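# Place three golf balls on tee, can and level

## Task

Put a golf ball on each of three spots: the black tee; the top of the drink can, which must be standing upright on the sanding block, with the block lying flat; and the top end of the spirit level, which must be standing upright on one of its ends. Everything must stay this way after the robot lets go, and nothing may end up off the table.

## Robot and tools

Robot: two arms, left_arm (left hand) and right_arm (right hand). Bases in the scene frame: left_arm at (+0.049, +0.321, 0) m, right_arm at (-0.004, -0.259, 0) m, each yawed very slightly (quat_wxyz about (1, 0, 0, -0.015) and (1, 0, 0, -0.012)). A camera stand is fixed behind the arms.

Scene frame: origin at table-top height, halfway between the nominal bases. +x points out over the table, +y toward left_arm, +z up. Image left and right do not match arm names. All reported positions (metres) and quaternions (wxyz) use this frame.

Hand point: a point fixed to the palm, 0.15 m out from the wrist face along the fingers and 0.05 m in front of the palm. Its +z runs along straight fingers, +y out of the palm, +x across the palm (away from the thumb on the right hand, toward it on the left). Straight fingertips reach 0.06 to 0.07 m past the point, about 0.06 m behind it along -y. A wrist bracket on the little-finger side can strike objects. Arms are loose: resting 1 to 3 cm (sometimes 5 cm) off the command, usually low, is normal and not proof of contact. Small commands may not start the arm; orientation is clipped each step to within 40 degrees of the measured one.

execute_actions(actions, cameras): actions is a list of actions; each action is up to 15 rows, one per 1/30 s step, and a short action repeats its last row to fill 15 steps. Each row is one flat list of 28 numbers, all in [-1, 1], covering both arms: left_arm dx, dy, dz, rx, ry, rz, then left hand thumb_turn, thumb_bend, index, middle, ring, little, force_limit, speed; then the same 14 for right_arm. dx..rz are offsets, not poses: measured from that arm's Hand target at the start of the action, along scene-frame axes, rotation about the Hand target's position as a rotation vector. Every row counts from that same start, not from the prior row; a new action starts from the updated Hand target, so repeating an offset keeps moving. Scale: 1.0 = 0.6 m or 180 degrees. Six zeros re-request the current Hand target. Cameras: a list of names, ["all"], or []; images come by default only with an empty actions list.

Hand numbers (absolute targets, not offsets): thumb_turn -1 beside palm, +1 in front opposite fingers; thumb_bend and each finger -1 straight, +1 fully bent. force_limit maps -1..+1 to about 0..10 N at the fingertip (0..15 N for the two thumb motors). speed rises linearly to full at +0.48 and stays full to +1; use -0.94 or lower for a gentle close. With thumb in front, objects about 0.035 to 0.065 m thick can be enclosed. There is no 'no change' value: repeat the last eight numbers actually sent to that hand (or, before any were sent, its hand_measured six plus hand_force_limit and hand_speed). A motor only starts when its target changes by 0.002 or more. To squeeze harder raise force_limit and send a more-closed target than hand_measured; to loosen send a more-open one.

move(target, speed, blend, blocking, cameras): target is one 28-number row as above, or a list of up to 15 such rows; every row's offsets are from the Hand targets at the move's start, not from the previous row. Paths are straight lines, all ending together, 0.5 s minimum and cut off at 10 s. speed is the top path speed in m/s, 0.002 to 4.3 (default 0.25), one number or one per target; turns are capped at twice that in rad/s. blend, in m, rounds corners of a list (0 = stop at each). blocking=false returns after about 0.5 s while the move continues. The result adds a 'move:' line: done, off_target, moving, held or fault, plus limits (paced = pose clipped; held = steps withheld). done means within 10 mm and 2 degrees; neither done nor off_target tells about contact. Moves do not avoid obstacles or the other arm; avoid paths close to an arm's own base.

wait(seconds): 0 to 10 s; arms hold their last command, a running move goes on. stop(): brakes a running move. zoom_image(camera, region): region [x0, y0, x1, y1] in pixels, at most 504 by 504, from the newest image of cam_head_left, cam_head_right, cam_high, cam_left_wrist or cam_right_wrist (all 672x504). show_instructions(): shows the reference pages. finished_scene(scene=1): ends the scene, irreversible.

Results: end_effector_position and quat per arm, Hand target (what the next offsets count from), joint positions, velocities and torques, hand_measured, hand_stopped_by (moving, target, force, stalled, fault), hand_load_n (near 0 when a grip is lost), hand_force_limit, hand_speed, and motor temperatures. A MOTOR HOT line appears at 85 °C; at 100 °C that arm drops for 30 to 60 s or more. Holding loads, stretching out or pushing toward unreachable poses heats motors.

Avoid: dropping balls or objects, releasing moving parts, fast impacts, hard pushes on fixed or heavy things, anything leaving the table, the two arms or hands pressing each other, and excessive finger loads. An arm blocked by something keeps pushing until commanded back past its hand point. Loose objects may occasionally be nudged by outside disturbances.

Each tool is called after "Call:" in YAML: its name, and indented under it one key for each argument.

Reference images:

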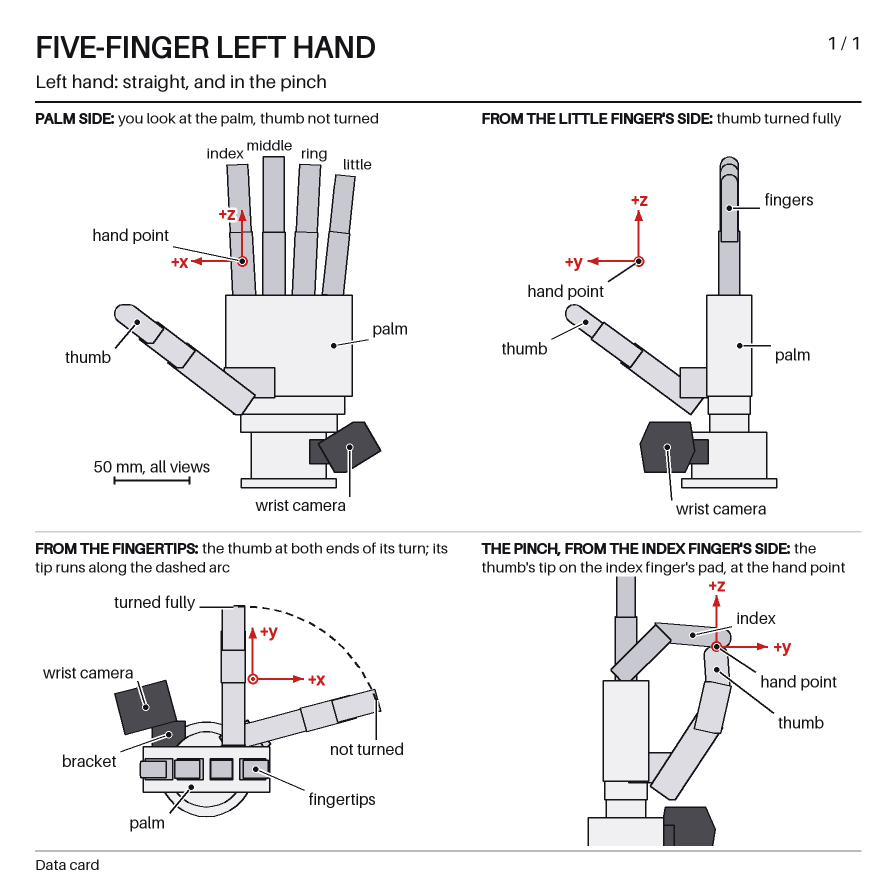

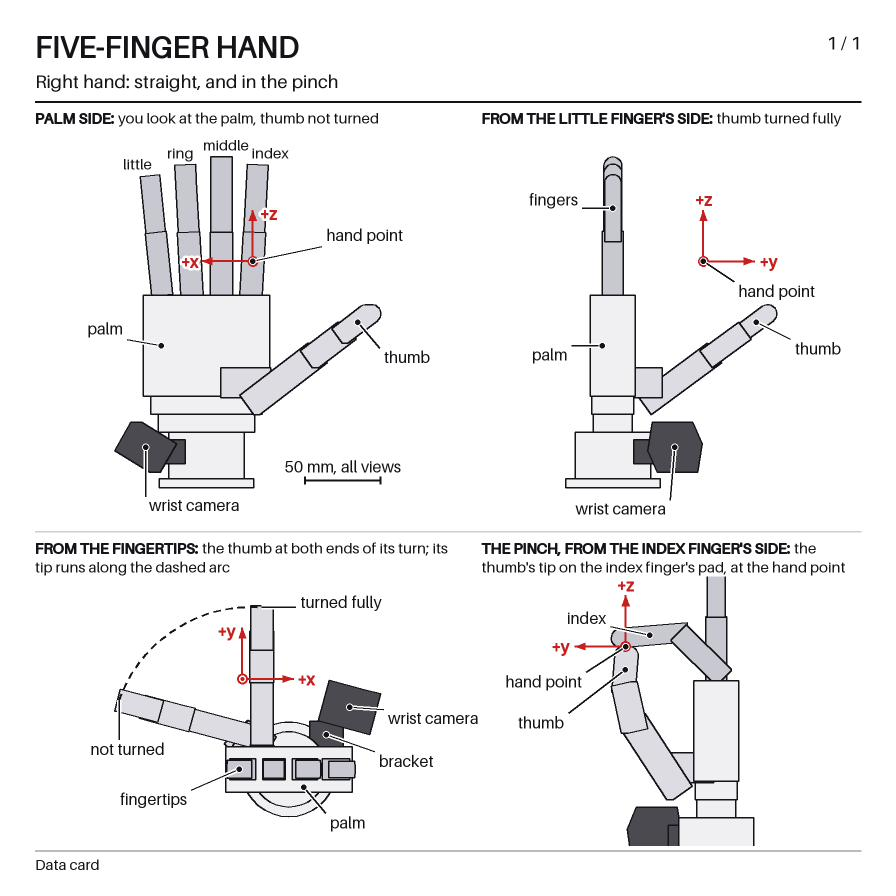

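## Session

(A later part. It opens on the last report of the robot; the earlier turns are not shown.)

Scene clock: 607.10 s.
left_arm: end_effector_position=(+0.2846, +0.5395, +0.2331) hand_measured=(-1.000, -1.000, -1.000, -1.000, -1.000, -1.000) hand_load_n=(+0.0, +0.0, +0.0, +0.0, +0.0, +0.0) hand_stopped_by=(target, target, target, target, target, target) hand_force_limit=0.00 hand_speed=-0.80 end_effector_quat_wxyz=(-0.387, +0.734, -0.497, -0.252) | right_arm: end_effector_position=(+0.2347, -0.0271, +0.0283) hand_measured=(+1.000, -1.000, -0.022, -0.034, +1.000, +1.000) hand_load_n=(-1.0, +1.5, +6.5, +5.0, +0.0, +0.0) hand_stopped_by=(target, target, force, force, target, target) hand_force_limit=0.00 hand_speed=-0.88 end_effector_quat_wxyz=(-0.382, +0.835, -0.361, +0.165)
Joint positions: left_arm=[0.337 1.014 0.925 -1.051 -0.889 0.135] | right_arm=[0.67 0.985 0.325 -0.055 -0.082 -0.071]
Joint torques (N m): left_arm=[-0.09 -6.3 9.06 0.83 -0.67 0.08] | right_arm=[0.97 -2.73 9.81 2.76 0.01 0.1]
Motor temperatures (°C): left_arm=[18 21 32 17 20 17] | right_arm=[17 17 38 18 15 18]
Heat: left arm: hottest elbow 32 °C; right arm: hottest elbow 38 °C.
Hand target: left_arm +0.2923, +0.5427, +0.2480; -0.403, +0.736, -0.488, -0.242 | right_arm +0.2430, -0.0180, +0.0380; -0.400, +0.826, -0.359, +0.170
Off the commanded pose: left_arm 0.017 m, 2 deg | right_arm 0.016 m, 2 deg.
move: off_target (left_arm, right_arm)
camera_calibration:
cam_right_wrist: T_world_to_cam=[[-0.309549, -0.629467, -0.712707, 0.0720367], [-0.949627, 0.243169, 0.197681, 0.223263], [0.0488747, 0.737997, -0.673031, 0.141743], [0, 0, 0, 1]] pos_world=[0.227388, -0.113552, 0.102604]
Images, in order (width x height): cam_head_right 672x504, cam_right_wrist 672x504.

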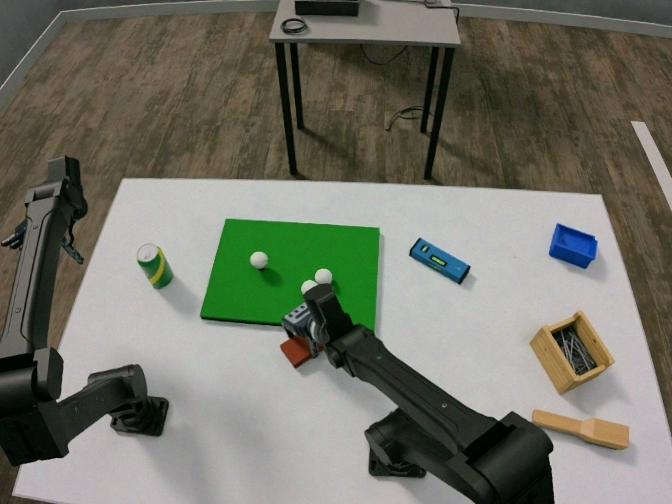

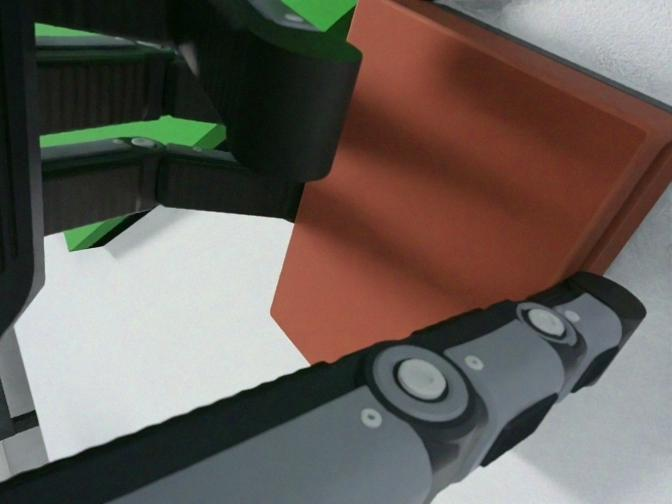

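Call:
move:
  target:
    - [0,0,0,0,0,0,-1,-1,-1,-1,-1,-1,0,-0.8,-0.003,0,-0.015,0,0,0,1,-1,0.5,0.5,1,1,0,-0.88]
    - [0,0,0,0,0,0,-1,-1,-1,-1,-1,-1,0,-0.8,-0.003,0,-0.015,0,0,0,1,-1,-0.25,-0.25,1,1,0,-0.8]
  speed: 0.04
  cameras: ["cam_right_wrist","cam_head_right"]

Call:
zoom_image:
  camera: "cam_head_right"
  region: [260, 280, 360, 380]

Scene clock: 618.40 s.
left_arm: end_effector_position=(+0.2846, +0.5395, +0.2331) hand_measured=(-1.000, -1.000, -1.000, -1.000, -1.000, -1.000) hand_load_n=(+0.0, +0.0, +0.0, +0.0, +0.0, +0.0) hand_stopped_by=(target, target, target, target, target, target) hand_force_limit=0.00 hand_speed=-0.80 end_effector_quat_wxyz=(-0.387, +0.734, -0.497, -0.252) | right_arm: end_effector_position=(+0.2330, -0.0238, +0.0228) hand_measured=(+1.000, -1.000, -0.250, -0.250, +1.000, +1.000) hand_load_n=(+0.0, +0.0, +0.0, -1.5, +0.0, +0.0) hand_stopped_by=(target, target, target, target, target, target) hand_force_limit=0.00 hand_speed=-0.80 end_effector_quat_wxyz=(-0.389, +0.833, -0.359, +0.162)
Joint positions: left_arm=[0.337 1.014 0.925 -1.051 -0.889 0.135] | right_arm=[0.676 1.005 0.31 -0.009 -0.088 -0.064]
Joint torques (N m): left_arm=[-0.09 -6.3 9.06 0.83 -0.67 0.08] | right_arm=[1.03 -2.43 9.42 2.7 0.17 0.11]
Heat: left arm: hottest elbow 32 °C; right arm: hottest elbow 37 °C.
Hand target: left_arm +0.2923, +0.5427, +0.2480; -0.403, +0.736, -0.488, -0.242 | right_arm +0.2412, -0.0180, +0.0290; -0.400, +0.826, -0.359, +0.170
Off the commanded pose: left_arm 0.017 m, 2 deg | right_arm 0.012 m, 2 deg.
move: off_target (left_arm, right_arm); target 2's new numbers were sent with right_arm's hand 0.011 m and 2 deg from that target
camera_calibration:
cam_right_wrist: T_world_to_cam=[[-0.304354, -0.621296, -0.722053, 0.0689205], [-0.951449, 0.234862, 0.198958, 0.222065], [0.0459711, 0.74755, -0.662613, 0.136468], [0, 0, 0, 1]] pos_world=[0.225986, -0.111351, 0.0960078]
Images, in order (width x height): cam_head_right 672x504, cam_right_wrist 672x504.

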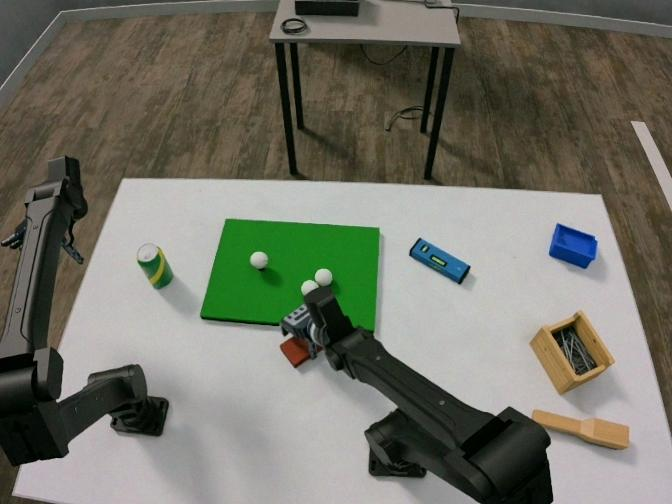

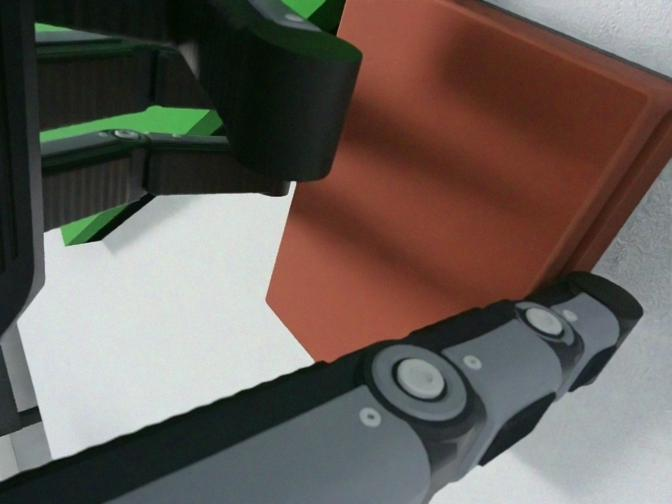

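Scaled by 5.040 from the camera's 672x504 image, which has a finer 960x720 frame.

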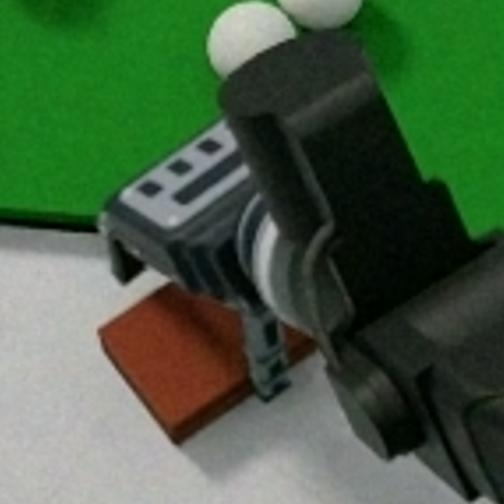

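Call:
move:
  target: [0,0,0,0,0,0,-1,-1,-1,-1,-1,-1,0,-0.8,0,0,0.28,0,0,0,1,-1,-0.25,-0.25,1,1,0,-0.8]
  speed: 0.12
  cameras: ["cam_head_left","cam_head_right","cam_high","cam_right_wrist"]

Scene clock: 657.57 s.
left_arm: end_effector_position=(+0.2846, +0.5395, +0.2331) hand_measured=(-1.000, -1.000, -1.000, -1.000, -1.000, -1.000) hand_load_n=(+0.0, +0.0, +0.0, +0.0, +0.0, +0.0) hand_stopped_by=(target, target, target, target, target, target) hand_force_limit=0.00 hand_speed=-0.80 end_effector_quat_wxyz=(-0.387, +0.734, -0.497, -0.252) | right_arm: end_effector_position=(+0.2330, -0.0277, +0.1635) hand_measured=(+1.000, -1.000, -0.250, -0.250, +1.000, +1.000) hand_load_n=(+0.0, +0.0, +0.0, +0.0, +0.0, +0.0) hand_stopped_by=(target, target, target, target, target, target) hand_force_limit=0.00 hand_speed=-0.80 end_effector_quat_wxyz=(-0.375, +0.837, -0.366, +0.160)
Joint positions: left_arm=[0.337 1.014 0.925 -1.051 -0.889 0.135] | right_arm=[0.67 0.763 0.621 -0.592 -0.082 -0.064]
Joint torques (N m): left_arm=[-0.09 -6.36 9.07 0.83 -0.67 0.09] | right_arm=[0.97 -2.9 15.5 1.06 0.14 0.09]
Heat: left arm: hottest elbow 32 °C; right arm: hottest elbow 34 °C.
Hand target: left_arm +0.2923, +0.5427, +0.2480; -0.403, +0.736, -0.488, -0.242 | right_arm +0.2412, -0.0180, +0.1970; -0.400, +0.826, -0.359, +0.170
Off the commanded pose: left_arm 0.017 m, 2 deg | right_arm 0.036 m, 3 deg.
move: off_target (left_arm, right_arm)
camera_calibration:
cam_right_wrist: T_world_to_cam=[[-0.325912, -0.632765, -0.702417, 0.169498], [-0.944554, 0.249371, 0.213616, 0.191427], [0.0399939, 0.733091, -0.678954, 0.236226], [0, 0, 0, 1]] pos_world=[0.226607, -0.113659, 0.238553]
Images, in order (width x height): cam_head_left 672x504, cam_head_right 672x504, cam_high 672x504, cam_right_wrist 672x504.

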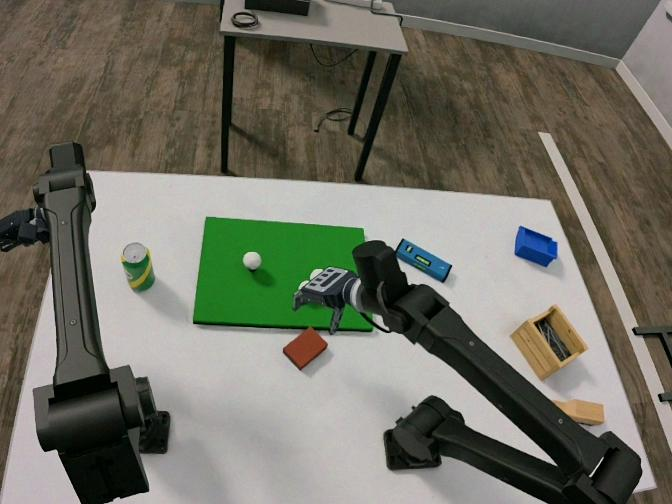

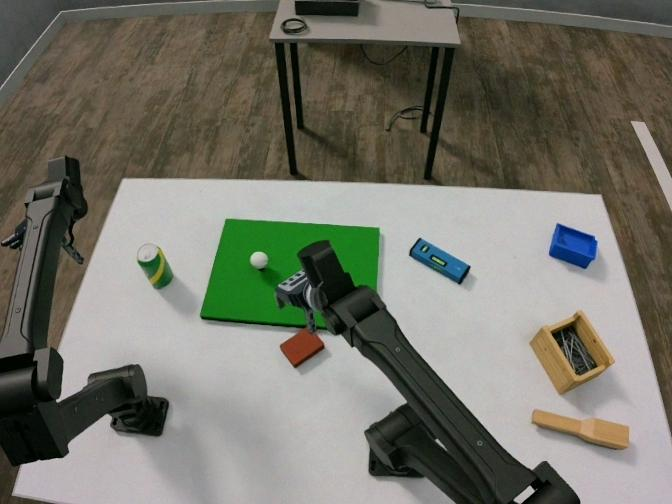

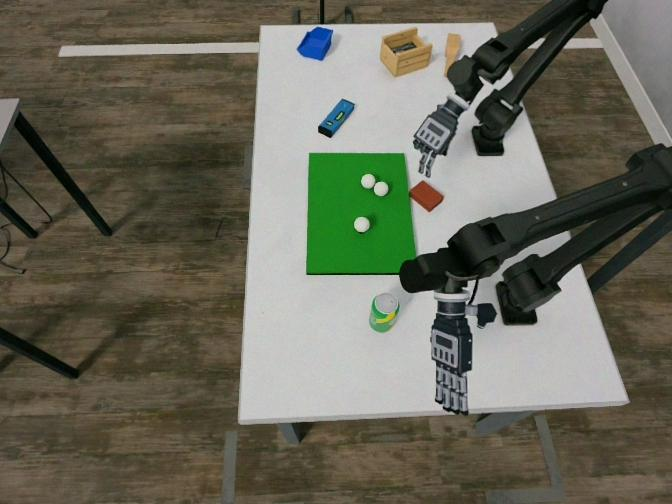

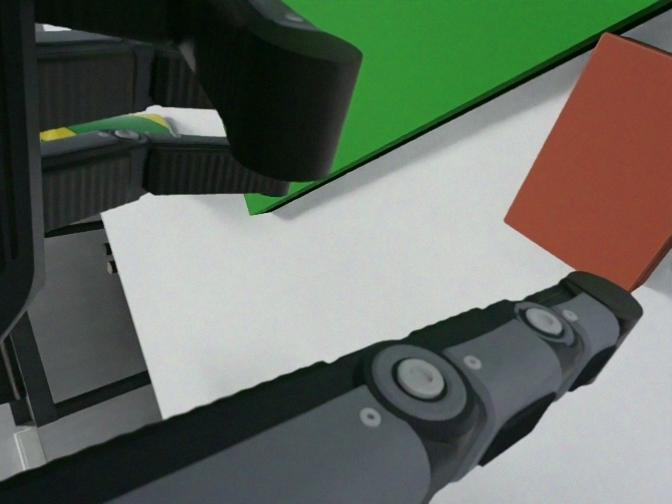

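Call:
move:
  target:
    - [0.013,-0.2045,0.12,-0.2381,-0.1520,-0.2262,-1,-1,-1,-1,-1,-1,0,-0.8,0.2,-0.25,0.02,0,0,-0.2,1,-1,-0.25,-0.25,1,1,0,-0.8]
    - [0.1545,-0.3528,0.037,-0.6485,-0.4159,-0.0266,-1,-1,-1,-1,-1,-1,0,-0.8,0.425,-0.593,-0.028,0,0,-0.466,1,-1,-0.25,-0.25,1,1,0,-0.8]
  speed: 0.35
  blend: [0.05,0]
  cameras: ["cam_left_wrist","cam_right_wrist","cam_high","cam_head_left"]

Scene clock: 842.90 s.
left_arm: end_effector_position=(+0.3839, +0.3360, +0.2668) hand_measured=(-1.000, -1.000, -1.000, -1.000, -1.000, -1.000) hand_load_n=(+0.0, +0.0, +0.0, +0.0, +0.0, +0.0) hand_stopped_by=(target, target, target, target, target, target) hand_force_limit=0.00 hand_speed=-0.80 end_effector_quat_wxyz=(+0.179, +0.689, -0.175, +0.680) | right_arm: end_effector_position=(+0.4710, -0.3671, +0.1554) hand_measured=(+1.000, -1.000, -0.250, -0.250, +1.000, +1.000) hand_load_n=(+0.0, +0.0, +0.0, +0.0, +0.0, +0.5) hand_stopped_by=(target, target, target, target, target, target) hand_force_limit=0.00 hand_speed=-0.80 end_effector_quat_wxyz=(+0.162, -0.394, +0.822, -0.378)
Joint positions: left_arm=[0.724 1.049 0.325 0.696 1.2 -1.552] | right_arm=[-0.133 1.261 0.919 -0.465 0.412 0.354]
Joint torques (N m): left_arm=[-1.08 -3.72 5.93 2.1 -0.11 -0.08] | right_arm=[-0.03 -7.82 14.94 2.09 0.47 0.13]
Motor temperatures (°C): left_arm=[18 20 33 16 20 17] | right_arm=[17 17 48 18 15 18]
Heat: left arm: hottest elbow 33 °C; right arm: hottest elbow 48 °C.
Hand target: left_arm +0.3850, +0.3310, +0.2702; +0.183, +0.683, -0.183, +0.683 | right_arm +0.4962, -0.3738, +0.1802; +0.184, -0.374, +0.819, -0.394
Off the commanded pose: left_arm 0.006 m, 1 deg | right_arm 0.036 m, 4 deg.
move: off_target (right_arm)
camera_calibration:
cam_left_wrist: T_world_to_cam=[[0.454876, 0.847897, 0.27232, -0.531611], [-0.579116, 0.0493278, 0.813752, -0.0127195], [0.676545, -0.52786, 0.513469, -0.102957], [0, 0, 0, 1]] pos_world=[0.304106, 0.397032, 0.207984]
cam_right_wrist: T_world_to_cam=[[-0.683592, 0.216951, -0.696875, 0.506255], [0.128914, 0.975679, 0.177292, 0.269263], [0.71839, 0.0313585, -0.694934, -0.104633], [0, 0, 0, 1]] pos_world=[0.386528, -0.369266, 0.232345]
Images, in order (width x height): cam_head_left 672x504, cam_high 672x504, cam_left_wrist 672x504, cam_right_wrist 672x504.

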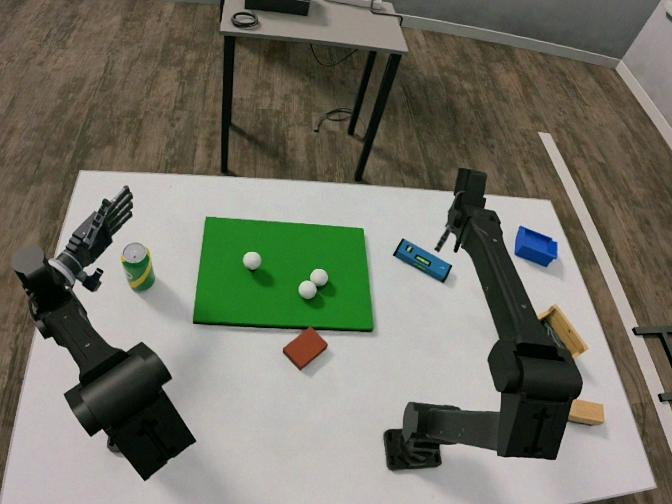

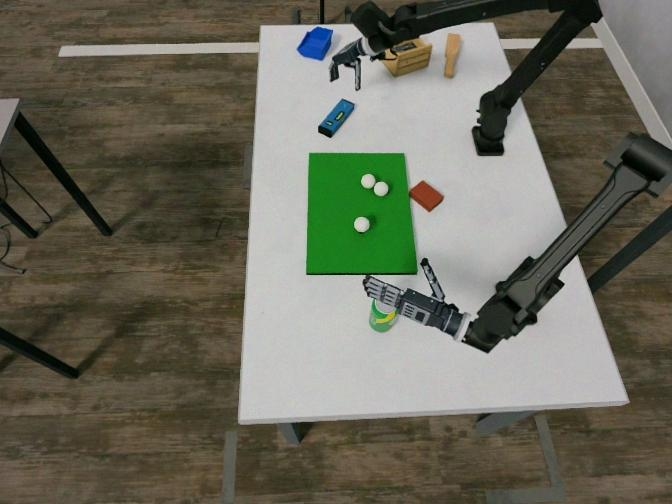

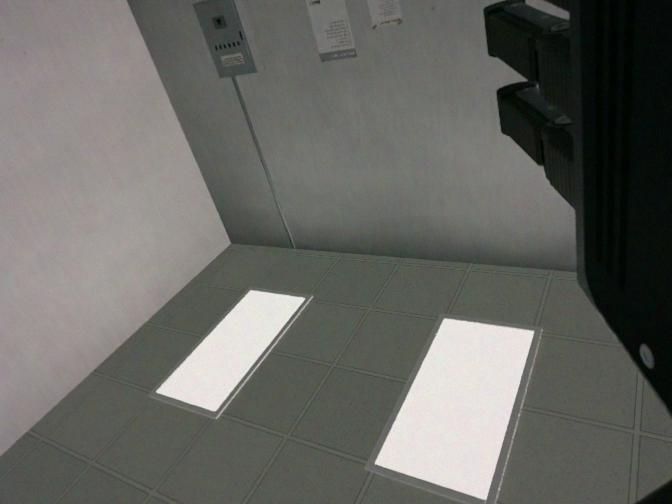

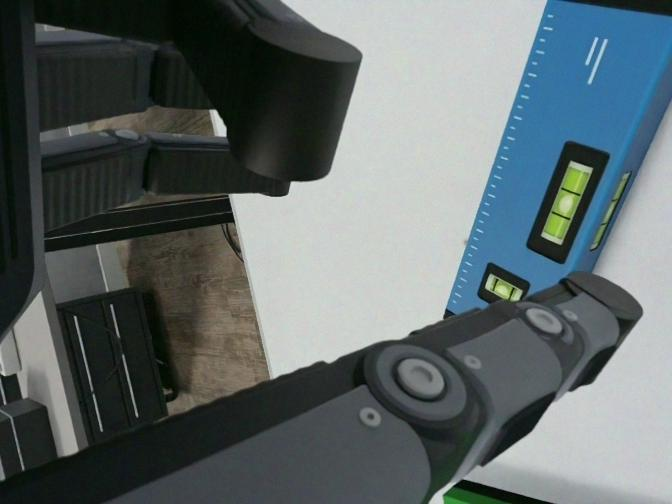

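Call:
zoom_image:
  camera: "cam_head_left"
  region: [10, 160, 210, 310]

Call:
zoom_image:
  camera: "cam_high"
  region: [340, 240, 500, 360]

Scaled by 2.520 from the camera's 672x504 image, which has a finer 960x720 frame.

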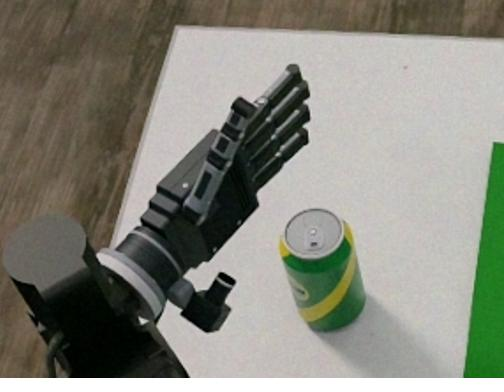

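Scaled by 3.150 from the camera's 672x504 image, which has a finer 960x720 frame.

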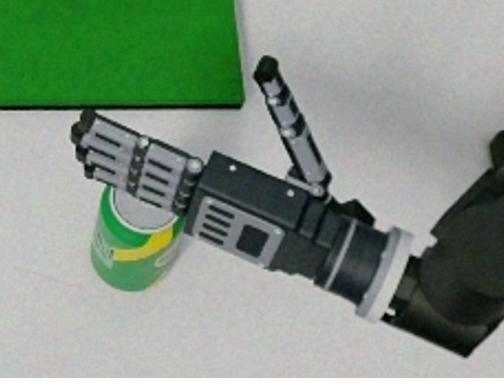

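Call:
move:
  target: [0.03,0.01,-0.075,0,0,0,1,-1,-1,-1,-1,-1,0,-0.5,-0.005,0.02,-0.175,0,0,0.05,1,-1,-0.25,-0.25,1,1,0,-0.8]
  speed: 0.15
  cameras: ["all"]

Scene clock: 907.50 s.
left_arm: end_effector_position=(+0.4018, +0.3423, +0.2226) hand_measured=(+1.000, -1.000, -1.000, -1.000, -1.000, -1.000) hand_load_n=(+0.0, +0.0, +0.0, +0.0, +0.0, +0.0) hand_stopped_by=(target, target, target, target, target, target) hand_force_limit=0.00 hand_speed=-0.50 end_effector_quat_wxyz=(+0.179, +0.688, -0.175, +0.681) | right_arm: end_effector_position=(+0.4877, -0.3568, +0.0753) hand_measured=(+1.000, -1.000, -0.250, -0.250, +1.000, +1.000) hand_load_n=(+0.0, +0.0, +0.0, +0.0, +0.0, +0.0) hand_stopped_by=(target, target, target, target, target, target) hand_force_limit=0.00 hand_speed=-0.80 end_effector_quat_wxyz=(+0.212, -0.437, +0.791, -0.371)
Joint positions: left_arm=[0.699 1.299 0.313 0.963 1.177 -1.557] | right_arm=[-0.148 1.384 0.765 -0.104 0.288 0.26]
Joint torques (N m): left_arm=[-1.08 -5.66 4.57 2.11 -0.11 -0.08] | right_arm=[-0.26 -8.94 9.48 2.44 0.09 -0.13]
Heat: left arm: hottest elbow 30 °C; right arm: hottest elbow 45 °C.
Hand target: left_arm +0.4030, +0.3370, +0.2252; +0.183, +0.683, -0.183, +0.683 | right_arm +0.4932, -0.3618, +0.0752; +0.214, -0.437, +0.787, -0.378
Off the commanded pose: left_arm 0.006 m, 1 deg | right_arm 0.007 m, 1 deg.
move: done
camera_calibration:
cam_left_wrist: T_world_to_cam=[[0.455901, 0.847379, 0.272221, -0.533312], [-0.579831, 0.05073, 0.813156, 0.0332581], [0.675241, -0.52856, 0.514464, -0.0885379], [0, 0, 0, 1]] pos_world=[0.322206, 0.403432, 0.163684]
cam_right_wrist: T_world_to_cam=[[-0.668028, 0.135348, -0.731724, 0.425472], [-0.0137375, 0.980909, 0.193981, 0.341454], [0.74401, 0.139637, -0.653415, -0.14962], [0, 0, 0, 1]] pos_world=[0.400237, -0.37163, 0.147329]

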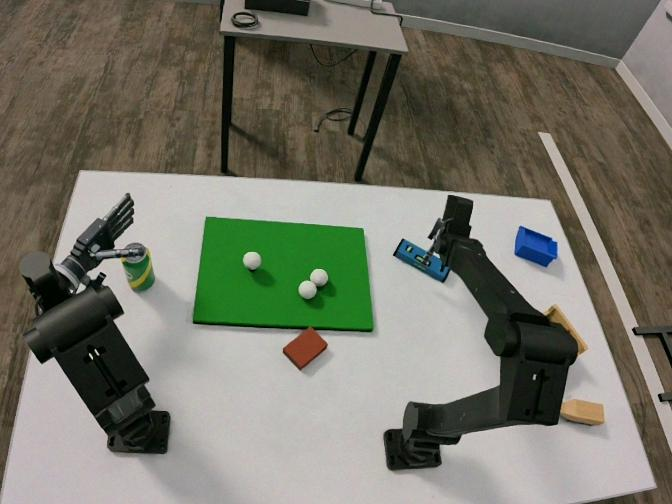

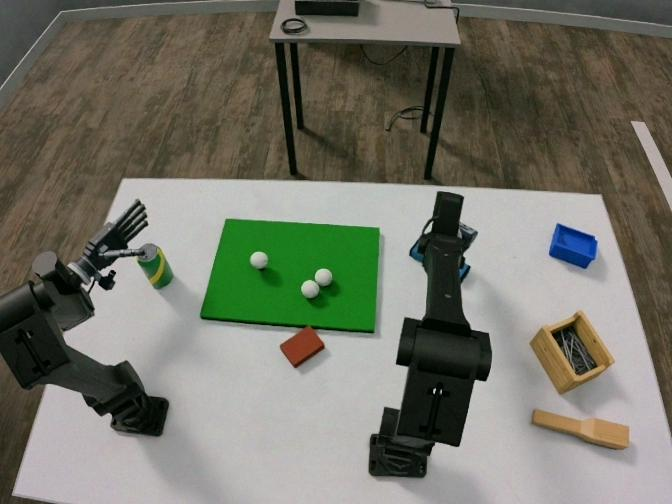

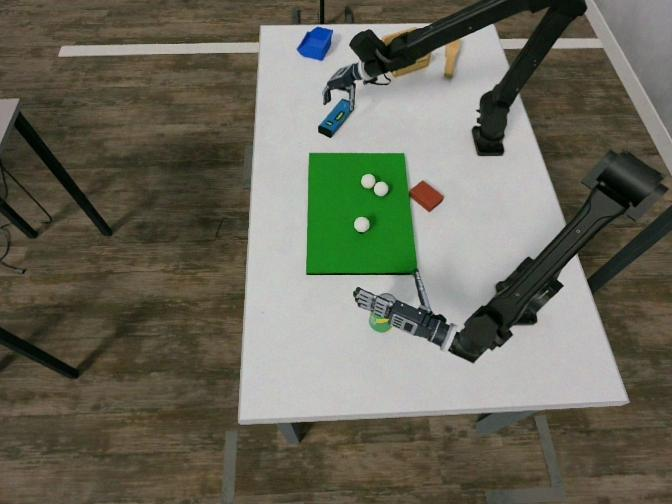

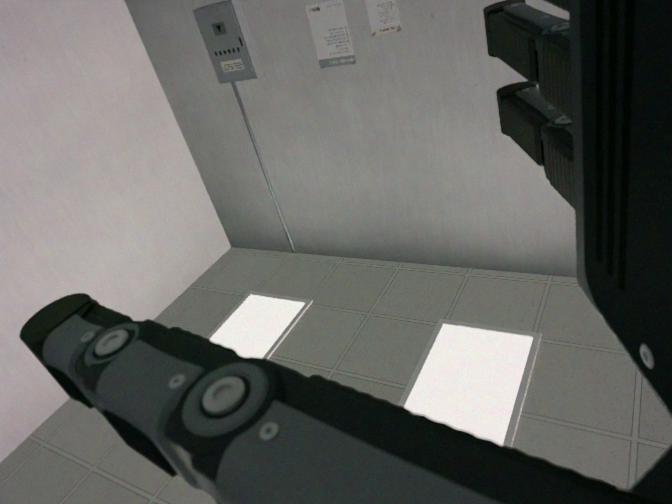

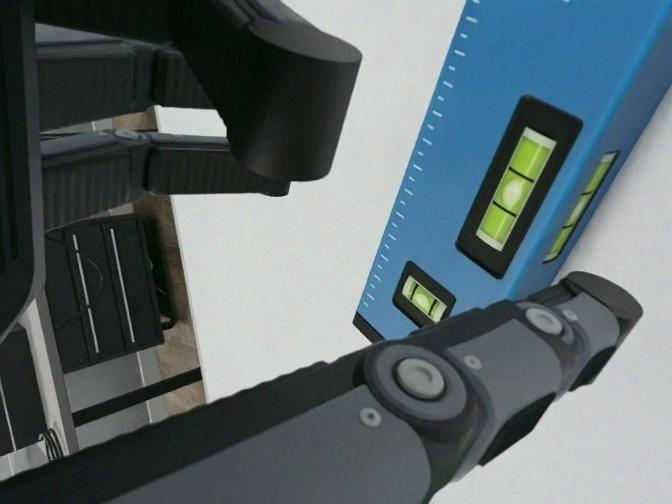

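Call:
zoom_image:
  camera: "cam_head_left"
  region: [60, 180, 180, 300]

Call:
zoom_image:
  camera: "cam_head_right"
  region: [60, 190, 200, 310]

Call:
zoom_image:
  camera: "cam_high"
  region: [340, 260, 470, 360]

Scaled by 4.200 from the camera's 672x504 image, which has a finer 960x720 frame.

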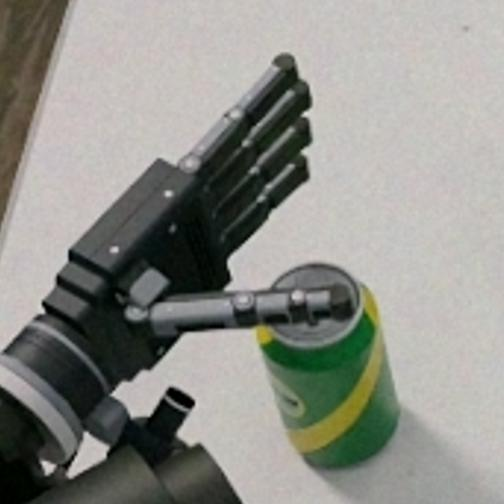

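Scaled by 3.600 from the camera's 672x504 image, which has a finer 960x720 frame.

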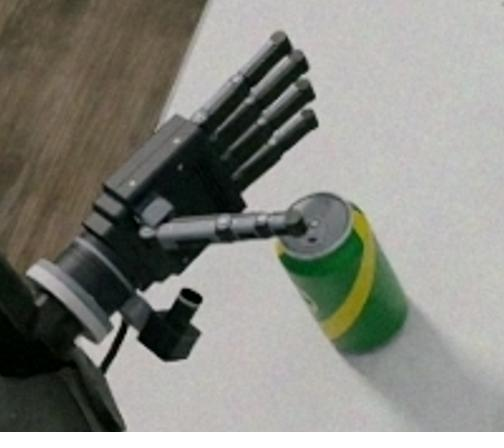

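Scaled by 3.877 from the camera's 672x504 image, which has a finer 960x720 frame.

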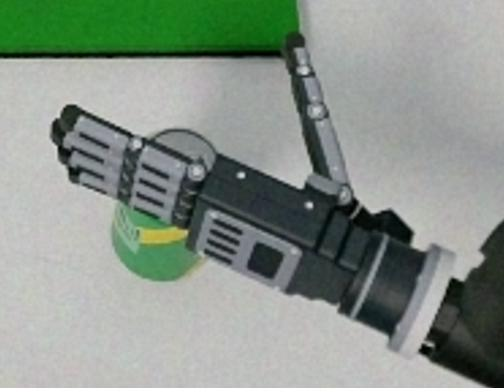

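Call:
move:
  target: [0.005,0.0,-0.17,0,0,0,1,-1,-1,-1,-1,-1,0,-0.5,0,0,0,0,0,0,1,-1,-0.25,-0.25,1,1,0,-0.8]
  speed: 0.1
  cameras: ["cam_head_left","cam_head_right","cam_high"]

Scene clock: 936.23 s.
left_arm: end_effector_position=(+0.4014, +0.3398, +0.1202) hand_measured=(+1.000, -1.000, -1.000, -1.000, -1.000, -1.000) hand_load_n=(-0.5, +0.0, +0.0, +0.0, +0.0, +0.0) hand_stopped_by=(target, target, target, target, target, target) hand_force_limit=0.00 hand_speed=-0.50 end_effector_quat_wxyz=(+0.182, +0.691, -0.172, +0.678) | right_arm: end_effector_position=(+0.4877, -0.3568, +0.0753) hand_measured=(+1.000, -1.000, -0.250, -0.250, +1.000, +1.000) hand_load_n=(+0.0, +0.0, +0.0, +0.0, +0.0, +0.0) hand_stopped_by=(target, target, target, target, target, target) hand_force_limit=0.00 hand_speed=-0.80 end_effector_quat_wxyz=(+0.212, -0.437, +0.791, -0.371)
Joint positions: left_arm=[0.693 1.847 0.286 1.523 1.17 -1.552] | right_arm=[-0.148 1.384 0.765 -0.104 0.288 0.26]
Joint torques (N m): left_arm=[-1.14 -8.76 1.92 2.13 -0.07 -0.11] | right_arm=[-0.26 -8.94 9.48 2.44 0.09 -0.13]
Motor temperatures (°C): left_arm=[17 19 28 16 19 17] | right_arm=[17 18 40 18 15 18]
Heat: left arm: hottest elbow 28 °C; right arm: hottest elbow 40 °C.
Hand target: left_arm +0.4060, +0.3370, +0.1232; +0.183, +0.683, -0.183, +0.683 | right_arm +0.4932, -0.3618, +0.0752; +0.214, -0.437, +0.787, -0.378
Off the commanded pose: left_arm 0.006 m, 2 deg | right_arm 0.007 m, 1 deg.
move: done
Images, in order (width x height): cam_head_left 672x504, cam_head_right 672x504, cam_high 672x504.

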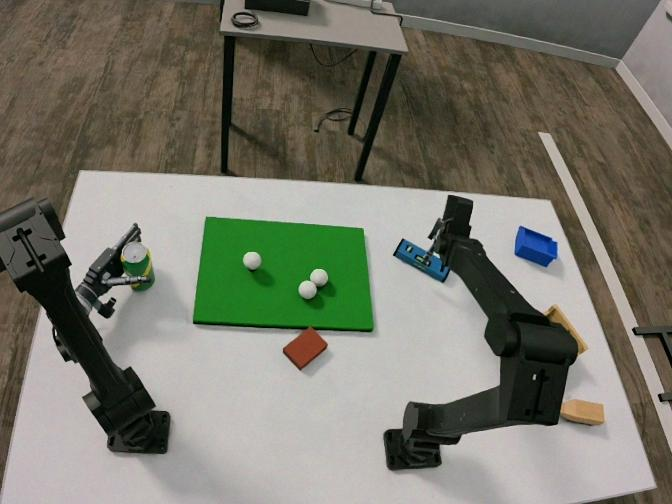

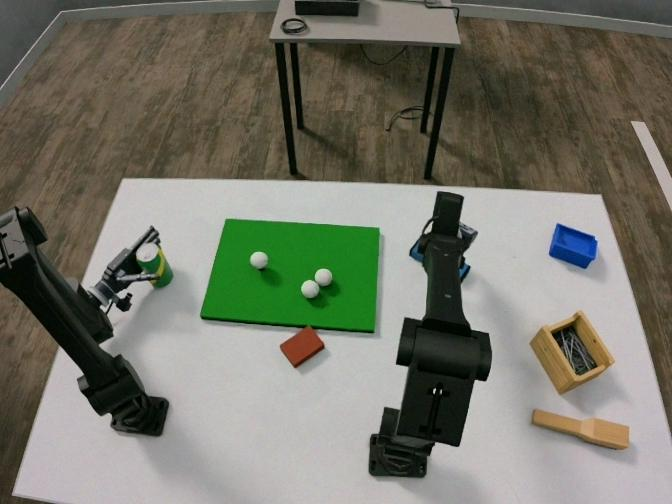

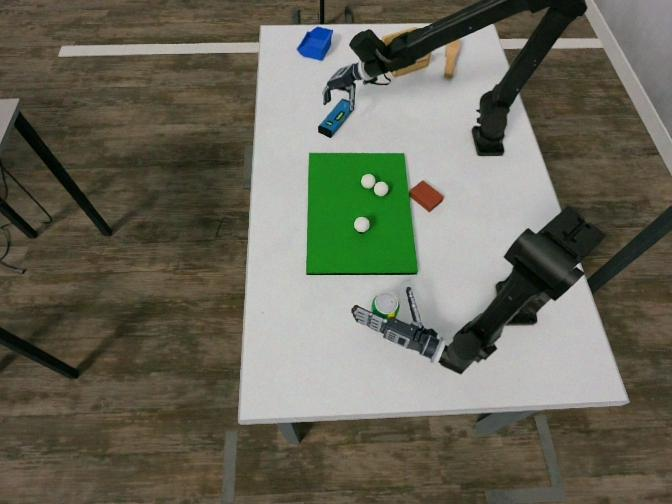

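Call:
zoom_image:
  camera: "cam_high"
  region: [340, 270, 450, 370]

Call:
zoom_image:
  camera: "cam_head_left"
  region: [70, 210, 170, 310]

Scaled by 4.582 from the camera's 672x504 image, which has a finer 960x720 frame.

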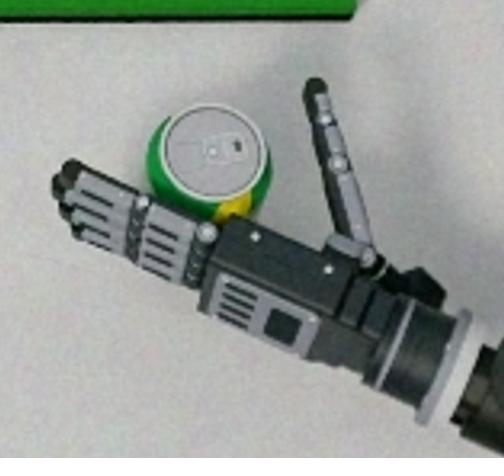

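Scaled by 5.040 from the camera's 672x504 image, which has a finer 960x720 frame.

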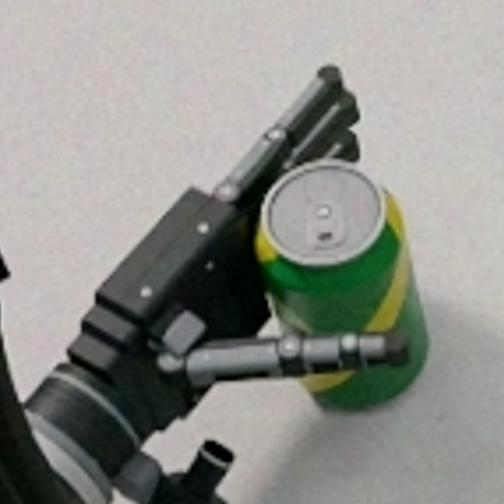

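Call:
move:
  target: [-0.005,0.011,-0.01,0,0,0,1,-1,-1,-1,-1,-1,0,-0.5,0,0,0,0,0,0,1,-1,-0.25,-0.25,1,1,0,-0.8]
  speed: 0.1

Call:
move:
  target: [0,0,0,0,0,0,1,0.4,0.5,0.5,0.5,0.5,-0.4,-0.85,0,0,0,0,0,0,1,-1,-0.25,-0.25,1,1,0,-0.8]
  speed: 0.1
  cameras: ["cam_head_left","cam_high"]

Scene clock: 961.37 s.
left_arm: end_effector_position=(+0.4020, +0.3399, +0.1154) hand_measured=(+1.000, -1.000, -1.000, -1.000, -1.000, -1.000) hand_load_n=(+0.0, +0.0, +0.0, +0.0, +0.0, +0.0) hand_stopped_by=(target, target, target, target, target, target) hand_force_limit=0.00 hand_speed=-0.50 end_effector_quat_wxyz=(+0.187, +0.690, -0.177, +0.676) | right_arm: end_effector_position=(+0.4877, -0.3568, +0.0753) hand_measured=(+1.000, -1.000, -0.250, -0.250, +1.000, +1.000) hand_load_n=(+0.0, +0.0, -0.5, +0.0, +0.0, +0.5) hand_stopped_by=(target, target, target, target, target, target) hand_force_limit=0.00 hand_speed=-0.80 end_effector_quat_wxyz=(+0.212, -0.437, +0.791, -0.371)
Joint positions: left_arm=[0.693 1.875 0.298 1.536 1.185 -1.552] | right_arm=[-0.148 1.384 0.765 -0.104 0.288 0.26]
Joint torques (N m): left_arm=[0.79 -8.88 1.57 2.07 0.34 -0.03] | right_arm=[-0.26 -8.94 9.48 2.44 0.09 -0.13]
Heat: left arm: hottest elbow 27 °C; right arm: hottest elbow 38 °C.
Hand target: left_arm +0.4030, +0.3436, +0.1172; +0.183, +0.683, -0.183, +0.683 | right_arm +0.4932, -0.3618, +0.0752; +0.214, -0.437, +0.787, -0.378
Off the commanded pose: left_arm 0.004 m, 1 deg | right_arm 0.007 m, 1 deg.
joint sent to its limit (left arm) — joint 4 (wrist pitch), upper limit. The joint targets still meet the commanded pose.
move: done

Scene clock: 963.87 s.
left_arm: end_effector_position=(+0.4015, +0.3395, +0.1154) hand_measured=(+1.000, -0.640, -0.196, -0.266, -0.292, -0.306) hand_load_n=(-2.0, +9.5, +5.0, +2.0, +0.5, +0.5) hand_stopped_by=(target, force, force, force, force, force) hand_force_limit=-0.40 hand_speed=-0.85 end_effector_quat_wxyz=(+0.188, +0.690, -0.178, +0.676) | right_arm: end_effector_position=(+0.4877, -0.3568, +0.0753) hand_measured=(+1.000, -1.000, -0.250, -0.250, +1.000, +1.000) hand_load_n=(+0.0, +0.0, +0.0, +0.0, +0.0, +0.0) hand_stopped_by=(target, target, target, target, target, target) hand_force_limit=0.00 hand_speed=-0.80 end_effector_quat_wxyz=(+0.212, -0.437, +0.791, -0.371)
Joint positions: left_arm=[0.693 1.875 0.298 1.536 1.188 -1.552] | right_arm=[-0.148 1.384 0.765 -0.104 0.288 0.26]
Joint torques (N m): left_arm=[0.79 -9 1.51 2.03 0.27 -0.04] | right_arm=[-0.26 -8.94 9.48 2.45 0.09 -0.13]
Heat: left arm: hottest elbow 27 °C; right arm: hottest elbow 38 °C.
Hand target: left_arm +0.4030, +0.3436, +0.1172; +0.183, +0.683, -0.183, +0.683 | right_arm +0.4932, -0.3618, +0.0752; +0.214, -0.437, +0.787, -0.378
Off the commanded pose: left_arm 0.005 m, 1 deg | right_arm 0.007 m, 1 deg.
joint sent to its limit (left arm) — joint 4 (wrist pitch), upper limit. The joint targets still meet the commanded pose.
move: done
Images, in order (width x height): cam_head_left 672x504, cam_high 672x504.

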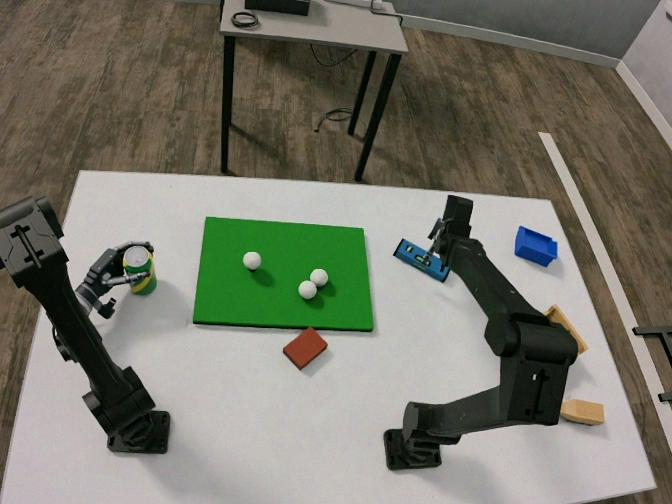

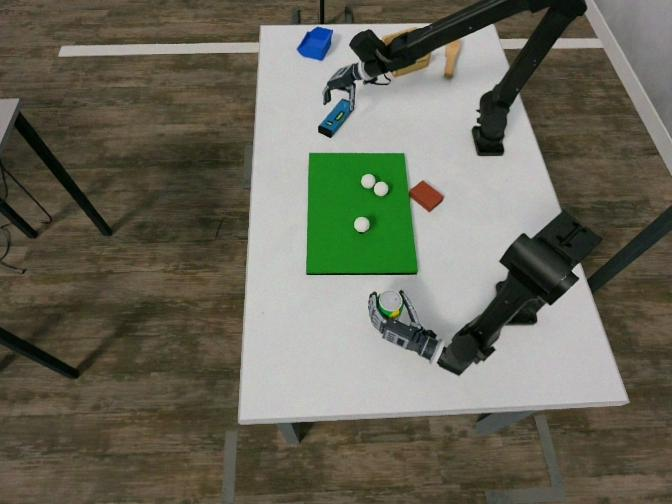

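Call:
zoom_image:
  camera: "cam_high"
  region: [340, 270, 450, 370]

Call:
zoom_image:
  camera: "cam_head_left"
  region: [70, 210, 170, 310]

Scaled by 4.582 from the camera's 672x504 image, which has a finer 960x720 frame.

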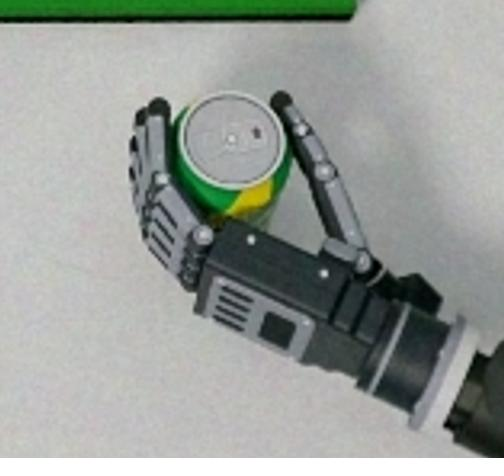

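Scaled by 5.040 from the camera's 672x504 image, which has a finer 960x720 frame.

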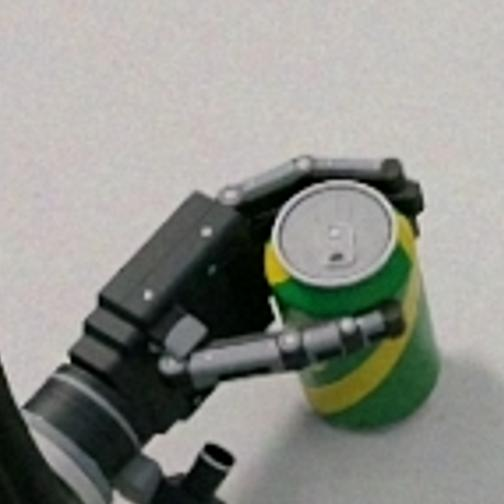

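Call:
move:
  target: [0,0,0,0,0,0,1,0.4,0.52,0.52,0.52,0.52,0.1,-0.9,0,0,0,0,0,0,1,-1,-0.25,-0.25,1,1,0,-0.8]
  speed: 0.1
  cameras: ["cam_high"]

Scene clock: 976.10 s.
left_arm: end_effector_position=(+0.4023, +0.3396, +0.1161) hand_measured=(+1.000, -0.640, -0.190, -0.240, -0.248, -0.234) hand_load_n=(+5.0, +12.0, +1.0, +4.0, +1.5, +4.5) hand_stopped_by=(target, force, force, force, force, force) hand_force_limit=0.10 hand_speed=-0.90 end_effector_quat_wxyz=(+0.187, +0.688, -0.181, +0.678) | right_arm: end_effector_position=(+0.4877, -0.3568, +0.0753) hand_measured=(+1.000, -1.000, -0.250, -0.250, +1.000, +1.000) hand_load_n=(+0.0, +0.0, +0.0, +0.0, +0.0, +0.0) hand_stopped_by=(target, target, target, target, target, target) hand_force_limit=0.00 hand_speed=-0.80 end_effector_quat_wxyz=(+0.212, -0.437, +0.791, -0.371)
Joint positions: left_arm=[0.692 1.875 0.301 1.541 1.188 -1.552] | right_arm=[-0.148 1.384 0.765 -0.104 0.288 0.26]
Joint torques (N m): left_arm=[0.79 -9.05 1.36 1.87 0.24 -0.05] | right_arm=[-0.21 -8.94 9.48 2.44 0.09 -0.13]
Heat: left arm: hottest elbow 27 °C; right arm: hottest elbow 37 °C.
Hand target: left_arm +0.4030, +0.3436, +0.1172; +0.183, +0.683, -0.183, +0.683 | right_arm +0.4932, -0.3618, +0.0752; +0.214, -0.437, +0.787, -0.378
Off the commanded pose: left_arm 0.004 m, 1 deg | right_arm 0.007 m, 1 deg.
joint sent to its limit (left arm) — joint 4 (wrist pitch), upper limit. The joint targets still meet the commanded pose.
move: done
Images, in order (width x height): cam_high 672x504.

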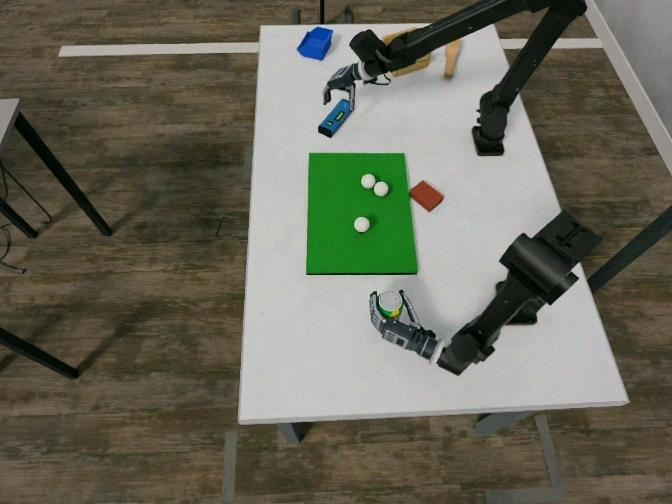

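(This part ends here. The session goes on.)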